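# Place the green block into the blue tray

## Task

Move the green block so it ends up inside the blue tray, paying no attention to any signs near the tray.

## Robot and tools

Robot: two six-joint arms with parallel-jaw grippers, left_arm and right_arm. left_arm is the robot's own left and sits on the +y side; right_arm is on -y. Image left/right does not match these names. Bases in the scene frame: left_arm at (+0.031, +0.303, +0.432) m, right_arm at (+0.031, -0.303, +0.432) m, both rotated inward.

Scene frame: z = 0 is the table top level, origin above the robot's foot centre, +x points out over the table (the table starts near x = +0.15 m), +y to the robot's left, +z up. The table may be skewed. Positions are in metres.

Command rows: every motion row holds 14 plain numbers covering both arms, even if only one moves. Order: left_arm waist, shoulder, elbow, wrist pitch, wrist yaw, wrist roll, gripper opening; then the same seven for right_arm. Joint values are absolute target angles in radians (not offsets), in the same form as the Joint positions line. Stated ranges: waist -2.880 to 2.880, shoulder 0.000 to 3.142, elbow 0.000 to 3.019, wrist pitch -1.693 to 1.571, wrist yaw -1.571 to 1.571, wrist roll -2.094 to 2.094. True ends may differ by up to 0.084 rad; asking beyond them gets clipped (result says "joint sent to its limit"), and targets well outside are refused. Opening is an absolute command from -1 (closed) to +1 (fully open, pads 0.094 m apart). Sending 0 is a real half-open command, so to leave a gripper alone, resend its current value. To keep a still joint still, resend its Joint targets value.

Tools:
- execute_actions(actions, cameras): actions is a list of actions; each action is a list of up to 15 rows, one per 1/30 s step; a short action repeats its last row to fill 15 steps. An empty list just returns state plus all images. cameras picks images by name, ["all"] or [].
- move(target, speed, blend, opening_speed, grip_force, blocking, cameras): drives all joints along synchronized joint-space paths to absolute targets. target is one 14-number row or a list of up to 15 rows (a sequence sharing a 10 s cap). speed in rad/s for the joint with farthest to go, 0.01 to 12.57, default 0.5, one value or one per target. blend in rad rounds corners of a list (0 = stop at each). opening_speed is the rate of gripper change per second on the -1..+1 scale, at least 0.2; use it to close gently. grip_force is newtons per pad, 10 to 50 (50 = full, default); one value or one per arm; lower force closes slowly. blocking=false returns early while the move continues; a new move replaces it. Paths ignore obstacles and the other arm; grippers trace curves. The result adds a "move:" line: done, off_target (resting more than 0.035 rad from target), moving, held or fault, possibly limits=held. Done does not imply contact or no contact.
- wait(seconds 0 to 10, cameras): let time pass holding the last command.
- stop(cameras): brake a running move.
- zoom_image(camera, region [x0, y0, x1, y1] pixels, max 504 each side): closer look at the latest image of cam_head_left, cam_head_right, cam_over, cam_left_wrist or cam_right_wrist (all 504x504).
- read_manual(section="licences"): licence text only.
- finished_scene(scene=1): ends the scene permanently; the block must stay in the tray afterward.

Result lines: end_effector_position (the point between the finger pads, ~1 cm behind the tips) and end_effector_quat_wxyz per arm, in the scene frame, possibly a few cm off at long reach. Fingers point along the gripper's +z and open along its y. Joint positions / Joint velocities: per arm, six joints (rad, rad/s) then pad gap (m, m/s). Joint targets: what joints are currently driven toward. Tool commands: current gripper commands. grip_measured: finger opening on the command scale; reads slightly wide when empty and a few mm narrower than a firmly held hard part, so it shows no clear stop at contact. Joint torques: whole drive output including arm weight, positive toward larger angles; noisy. "joint command not followed" means the clearance check altered targets. Velocities may be summarized as "within noise".

Motion limits: each step a joint target can only lead its measured angle by a set amount, and if a target would shift the gripper more than 110 mm the arm's targets are scaled back, so far goals take several actions; unfinished motions must be commanded again. Tiny moves may not start.

Cameras come with calibration (intrinsics K, distortion, T_world_to_cam); fixed cameras may be off by ~2 degrees and ~9 mm, wrist cameras follow their arm's joint readings and may lag while moving.

Avoid: dropping the block or releasing it while it moves, knocking anything off the table (fails the task), fast impacts or deep pressing into the table or heavy objects, any contact between the two arms (even one gripper squeezing the other's fingers), and closing on the other arm. Release by commanding an opening well above grip_measured. Don't hold loads, stretch out or push against unreachable poses for long: motors heat, a MOTOR HOT line may appear, and at 100 °C the arm goes limp for 30 to 60 s. Fault stops waste time. Time spent thinking lets the scene run; faster, smoother completion is better.

Each tool is called after "Call:" as name(argument=value, ...), one argument or row to a line, values as JSON.

## Session

Call:
execute_actions(
  actions=[],
)

Scene clock: 0.00 s.
left_arm: end_effector_position=(+0.3687, +0.2852, +0.1944) grip_measured=+1.000 end_effector_quat_wxyz=(+0.368, -0.121, +0.897, -0.213) | right_arm: end_effector_position=(+0.3140, -0.5481, +0.2028) grip_measured=+1.000 end_effector_quat_wxyz=(+0.006, +0.957, +0.251, -0.148)
Joint positions: left_arm=[1.207 2.533 0.427 1.507 0.389 -0.191 0.094] | right_arm=[-1.618 1.997 0.871 -0.407 0.221 2.045 0.094]
Joint velocities: within noise
Joint torques (N m): no reading
Heat: left arm: hottest waist 37 °C; right arm: hottest waist 39 °C.
Joint targets: left_arm=[1.208 2.534 0.416 1.510 0.389 -0.191] | right_arm=[-1.618 2.006 0.875 -0.408 0.220 2.045]
Tool commands: left_gripper/opening=+1.0 right_gripper/opening=+1.0

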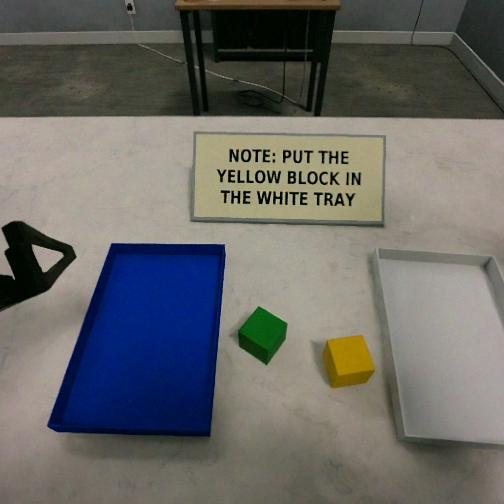

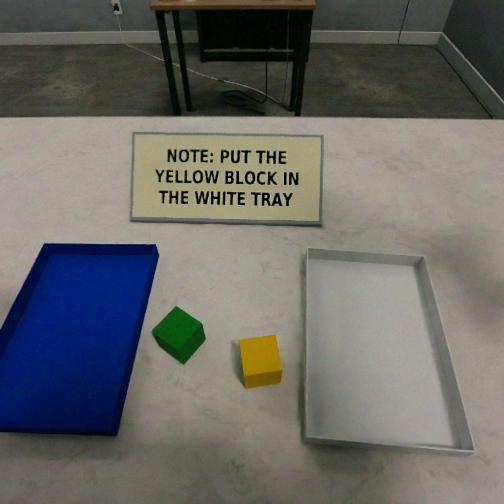

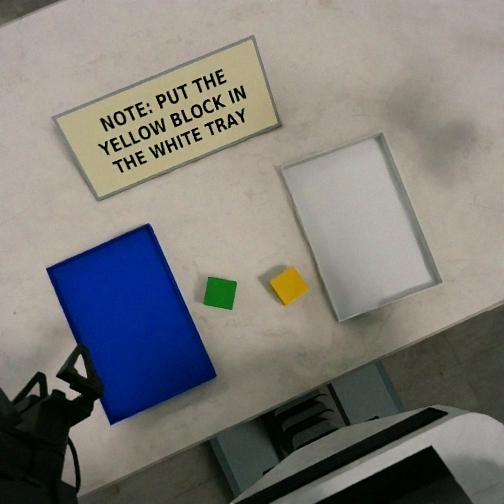

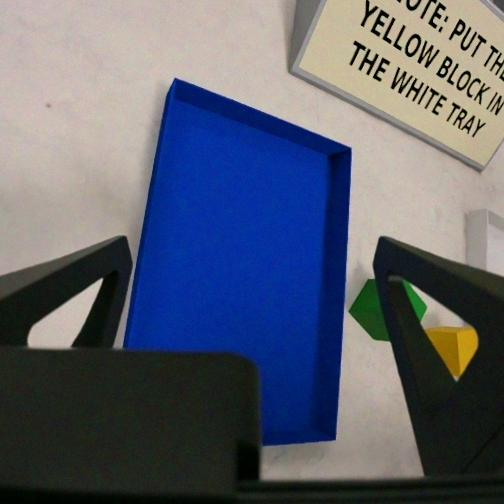

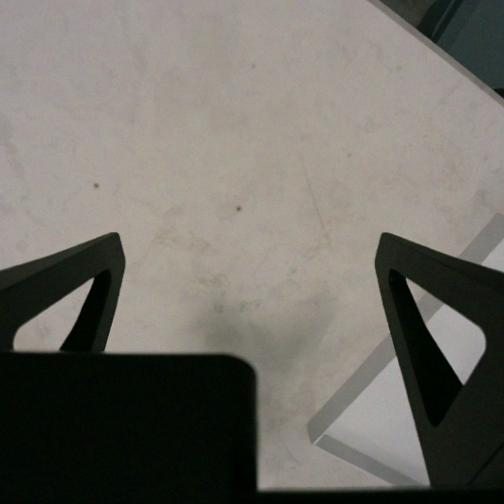

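Call:
move(
  target=[0.407, 2.350, 1.031, -0.161, -0.206, 1.515, 1.0, -1.618, 2.006, 0.875, -0.408, 0.220, 2.045, 1.0],
  speed=1.5,
  cameras=["cam_left_wrist", "cam_over", "cam_head_left"],
)

Scene clock: 7.83 s.
left_arm: end_effector_position=(+0.3630, +0.0422, +0.1273) grip_measured=+1.000 end_effector_quat_wxyz=(-0.003, +0.869, +0.495, -0.004) | right_arm: end_effector_position=(+0.3140, -0.5481, +0.2028) grip_measured=+1.000 end_effector_quat_wxyz=(+0.006, +0.957, +0.251, -0.148)
Joint positions: left_arm=[0.406 2.358 1.022 -0.153 -0.202 1.506 0.094] | right_arm=[-1.618 1.997 0.871 -0.407 0.221 2.045 0.094]
Joint torques (N m): left_arm=[-4.95 -17.49 2.45 -0.44 -0.1 0.13] | right_arm=[-1.26 -13.74 2.35 0.01 0.26 0.08]
Heat: left arm: hottest waist 37 °C; right arm: hottest waist 39 °C.
Joint targets: left_arm=[0.407 2.350 1.031 -0.161 -0.206 1.515] | right_arm=[-1.618 2.006 0.875 -0.408 0.220 2.045]
move: done
camera_calibration:
cam_left_wrist: T_world_to_cam=[[-0.856214, 0.516619, 0.00159476, 0.291335], [0.423859, 0.700708, 0.573892, -0.252741], [0.295366, 0.492051, -0.818929, 0.102186], [0, 0, 0, 1]] pos_world=[0.326389, -0.0236919, 0.228265]
Images, in order (width x height): cam_head_left 504x504, cam_over 504x504, cam_left_wrist 504x504.

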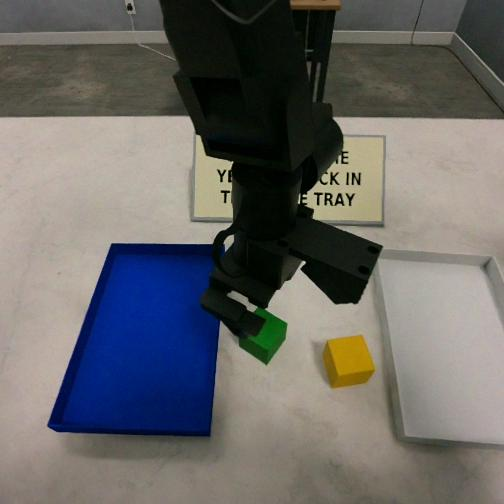

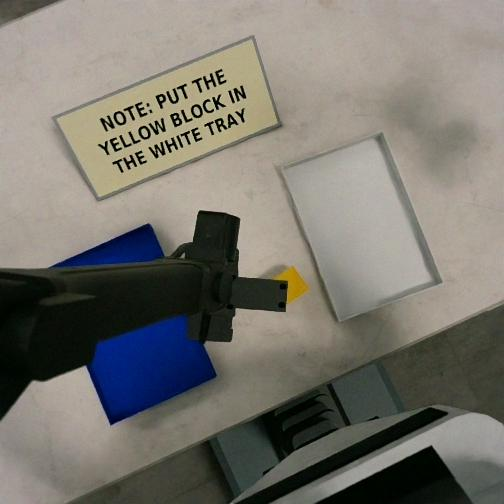

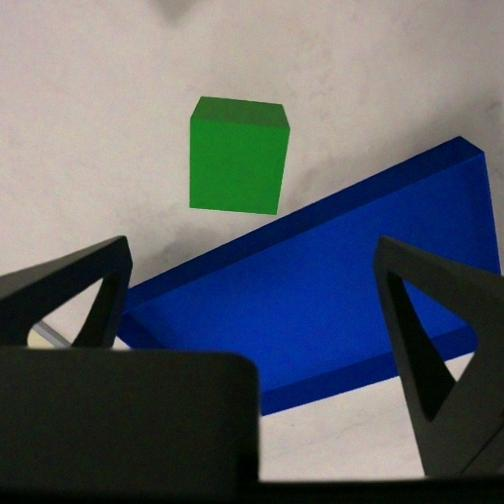

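Call:
move(
  target=[0.442, 2.621, 1.214, -0.061, -0.203, 1.641, 1.0, -1.618, 2.006, 0.875, -0.408, 0.220, 2.045, 1.0],
  speed=0.5,
  cameras=["cam_left_wrist", "cam_head_left", "cam_head_right"],
)

Scene clock: 10.70 s.
left_arm: end_effector_position=(+0.3676, +0.0282, +0.0325) grip_measured=+1.000 end_effector_quat_wxyz=(+0.000, +0.893, +0.450, -0.002) | right_arm: end_effector_position=(+0.3140, -0.5481, +0.2028) grip_measured=+1.000 end_effector_quat_wxyz=(+0.006, +0.957, +0.251, -0.148)
Joint positions: left_arm=[0.428 2.616 1.207 -0.07 -0.202 1.632 0.094] | right_arm=[-1.618 1.997 0.871 -0.407 0.221 2.045 0.094]
Joint torques (N m): left_arm=[-4.19 -17.2 1.55 0.29 0.02 0.11] | right_arm=[-1.26 -13.68 2.33 0.01 0.26 0.07]
Heat: left arm: hottest shoulder 38 °C; right arm: hottest waist 39 °C.
Joint targets: left_arm=[0.442 2.621 1.214 -0.061 -0.203 1.641] | right_arm=[-1.618 2.006 0.875 -0.408 0.220 2.045]
move: done
camera_calibration:
cam_left_wrist: T_world_to_cam=[[-0.799535, 0.600601, -0.00470514, 0.279621], [0.489171, 0.655702, 0.575122, -0.213303], [0.348504, 0.457529, -0.818054, 0.0115879], [0, 0, 0, 1]] pos_world=[0.32387, -0.0333792, 0.133471]
Images, in order (width x height): cam_head_left 504x504, cam_head_right 504x504, cam_left_wrist 504x504.

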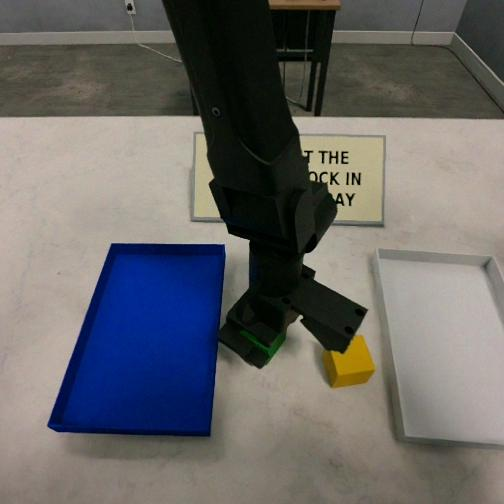

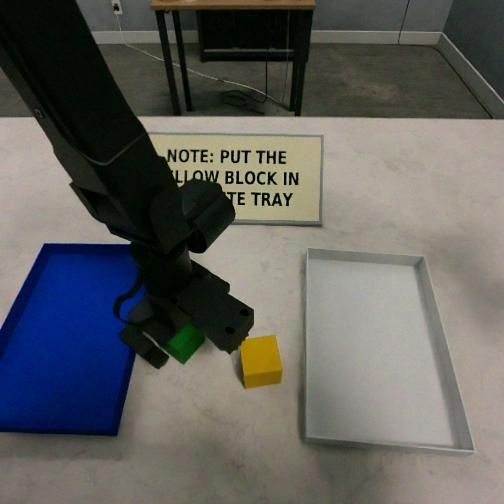

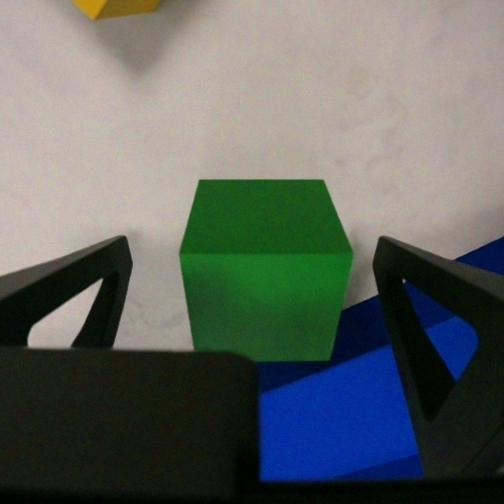

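Call:
move(
  target=[
    [0.442, 2.621, 1.214, -0.061, -0.203, 1.641, -0.1, -1.618, 2.006, 0.875, -0.408, 0.220, 2.045, 1.0],
    [0.403, 2.436, 1.089, -0.133, -0.206, 1.641, -0.1, -1.618, 2.006, 0.875, -0.408, 0.220, 2.045, 1.0],
    [0.724, 2.326, 0.901, 0.005, -0.167, 1.641, -0.1, -1.618, 2.006, 0.875, -0.408, 0.220, 2.045, 1.0],
    [0.770, 2.524, 1.012, 0.091, -0.160, 1.641, -0.1, -1.618, 2.006, 0.875, -0.408, 0.220, 2.045, 1.0],
  ],
  speed=[0.5, 0.6, 0.8, 0.45],
  blend=[0, 0.06, 0.06, 0],
  opening_speed=1.5,
  cameras=["cam_left_wrist", "cam_head_left", "cam_over"],
)

Scene clock: 16.43 s.
left_arm: end_effector_position=(+0.3811, +0.1783, +0.0416) grip_measured=+0.038 end_effector_quat_wxyz=(-0.006, +0.808, +0.589, -0.005) | right_arm: end_effector_position=(+0.3140, -0.5481, +0.2028) grip_measured=+1.000 end_effector_quat_wxyz=(+0.006, +0.957, +0.251, -0.148)
Joint positions: left_arm=[0.755 2.521 1.009 0.082 -0.164 1.634 0.049] | right_arm=[-1.618 1.997 0.871 -0.407 0.221 2.045 0.094]
Joint torques (N m): left_arm=[-2.96 -15.62 -0.09 0.29 0.21 0.11] | right_arm=[-1.26 -13.74 2.35 0.02 0.25 0.08]
Heat: left arm: hottest shoulder 38 °C; right arm: hottest waist 39 °C.
Joint targets: left_arm=[0.770 2.524 1.012 0.091 -0.160 1.641] | right_arm=[-1.618 2.006 0.875 -0.408 0.220 2.045]
move: done
camera_calibration:
cam_left_wrist: T_world_to_cam=[[-0.949825, 0.312655, 0.00896523, 0.3083], [0.260298, 0.774227, 0.576903, -0.257519], [0.17343, 0.550291, -0.816763, -0.00421063], [0, 0, 0, 1]] pos_world=[0.360592, 0.105304, 0.14236]
Images, in order (width x height): cam_head_left 504x504, cam_over 504x504, cam_left_wrist 504x504.

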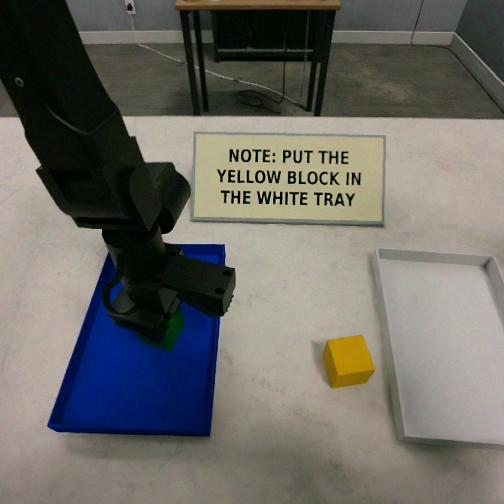

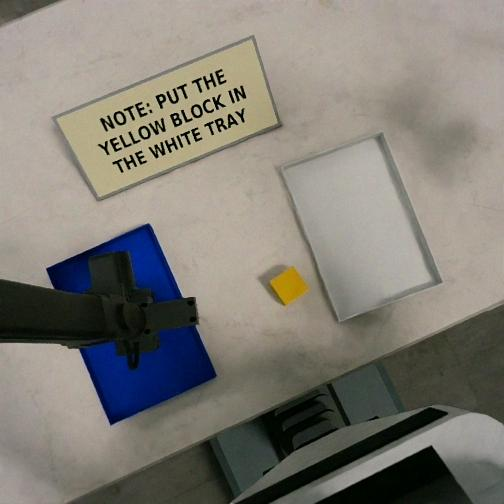

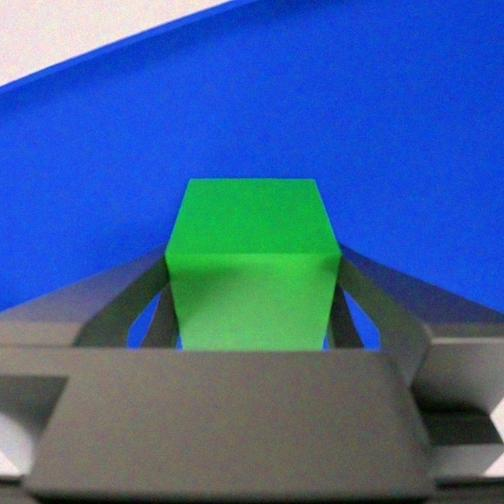

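Call:
move(
  target=[0.770, 2.542, 1.012, 0.091, -0.160, 1.641, -0.1, -1.618, 2.006, 0.875, -0.408, 0.220, 2.045, 1.0],
  speed=0.1,
  cameras=["cam_left_wrist"],
)

Scene clock: 17.60 s.
left_arm: end_effector_position=(+0.3765, +0.1790, +0.0388) grip_measured=+0.038 end_effector_quat_wxyz=(-0.009, +0.808, +0.589, -0.008) | right_arm: end_effector_position=(+0.3140, -0.5481, +0.2028) grip_measured=+1.000 end_effector_quat_wxyz=(+0.006, +0.957, +0.251, -0.148)
Joint positions: left_arm=[0.755 2.53 1.009 0.082 -0.164 1.634 0.049] | right_arm=[-1.618 1.997 0.871 -0.407 0.221 2.045 0.094]
Joint torques (N m): left_arm=[-2.96 -14.68 -0.18 0.27 0.21 0.11] | right_arm=[-1.32 -13.68 2.35 0.02 0.26 0.08]
Heat: left arm: hottest shoulder 38 °C; right arm: hottest waist 39 °C.
Joint targets: left_arm=[0.770 2.542 1.012 0.091 -0.160 1.641] | right_arm=[-1.618 2.006 0.875 -0.408 0.220 2.045]
move: done
camera_calibration:
cam_left_wrist: T_world_to_cam=[[-0.949271, 0.313963, 0.0176641, 0.303048], [0.266268, 0.77264, 0.576306, -0.257098], [0.167291, 0.551774, -0.817043, -0.00399147], [0, 0, 0, 1]] pos_world=[0.3568, 0.105701, 0.139553]
Images, in order (width x height): cam_left_wrist 504x504.

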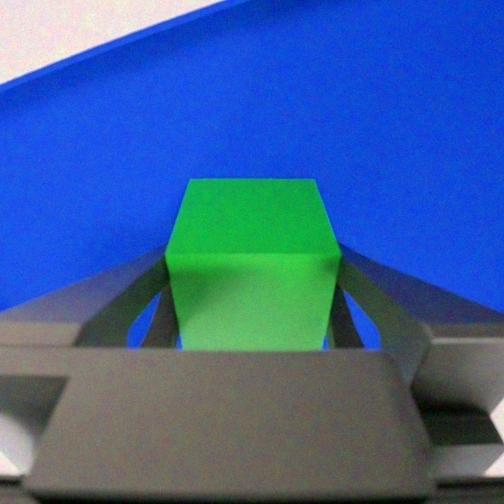

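Call:
move(
  target=[
    [0.770, 2.553, 1.012, 0.091, -0.160, 1.641, -0.1, -1.618, 2.006, 0.875, -0.408, 0.220, 2.045, 1.0],
    [0.770, 2.553, 1.012, 0.091, -0.160, 1.641, 0.6, -1.618, 2.006, 0.875, -0.408, 0.220, 2.045, 1.0],
    [0.765, 2.380, 0.902, 0.039, -0.162, 1.641, 0.6, -1.618, 2.006, 0.875, -0.408, 0.220, 2.045, 1.0],
  ],
  speed=[0.1, 0.5, 0.4],
  blend=[0, 0, 0],
  opening_speed=1.5,
  cameras=["cam_left_wrist", "cam_head_left", "cam_over"],
)

Scene clock: 20.97 s.
left_arm: end_effector_position=(+0.3784, +0.1872, +0.0898) grip_measured=+0.597 end_effector_quat_wxyz=(-0.006, +0.808, +0.589, -0.005) | right_arm: end_effector_position=(+0.3140, -0.5481, +0.2028) grip_measured=+1.000 end_effector_quat_wxyz=(+0.006, +0.957, +0.251, -0.148)
Joint positions: left_arm=[0.755 2.383 0.906 0.047 -0.164 1.634 0.075] | right_arm=[-1.618 1.997 0.871 -0.407 0.221 2.045 0.094]
Joint torques (N m): left_arm=[-3.25 -15.74 -0.4 -0.43 0.13 0.11] | right_arm=[-1.26 -13.68 2.35 0.02 0.26 0.08]
Heat: left arm: hottest shoulder 38 °C; right arm: hottest waist 39 °C.
Joint targets: left_arm=[0.765 2.380 0.902 0.039 -0.162 1.641] | right_arm=[-1.618 2.006 0.875 -0.408 0.220 2.045]
move: done
camera_calibration:
cam_left_wrist: T_world_to_cam=[[-0.949868, 0.312544, 0.00825805, 0.302715], [0.259808, 0.774353, 0.576955, -0.291227], [0.173929, 0.550177, -0.816734, 0.0305309], [0, 0, 0, 1]] pos_world=[0.357892, 0.114104, 0.190461]
Images, in order (width x height): cam_head_left 504x504, cam_over 504x504, cam_left_wrist 504x504.

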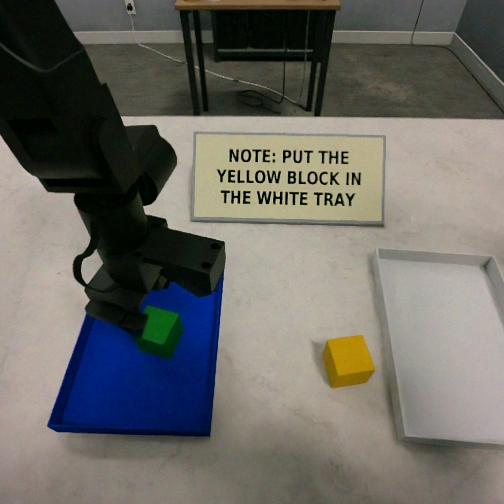

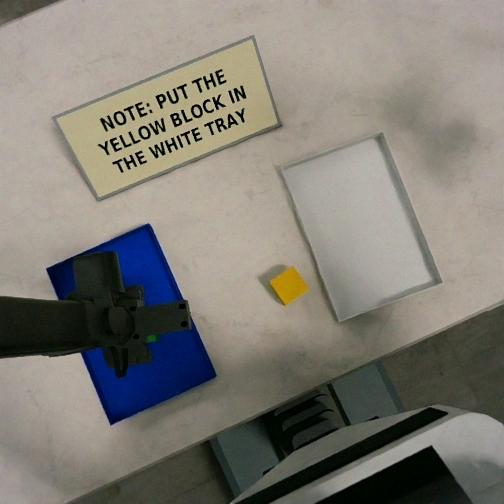

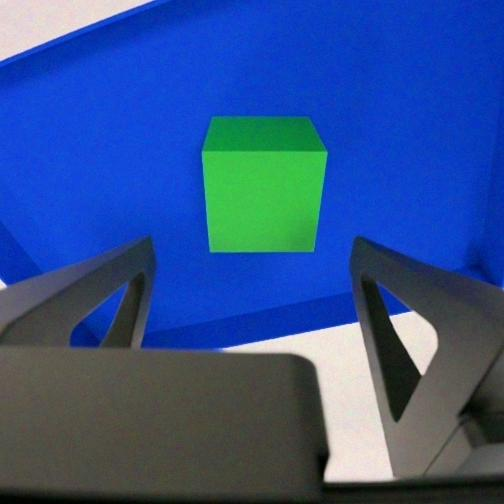

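The green block is flat in the blue tray, and the gripper has let go and moved clear.

Call:
finished_scene(
  scene=1,
)

The scene is finished: the task was done.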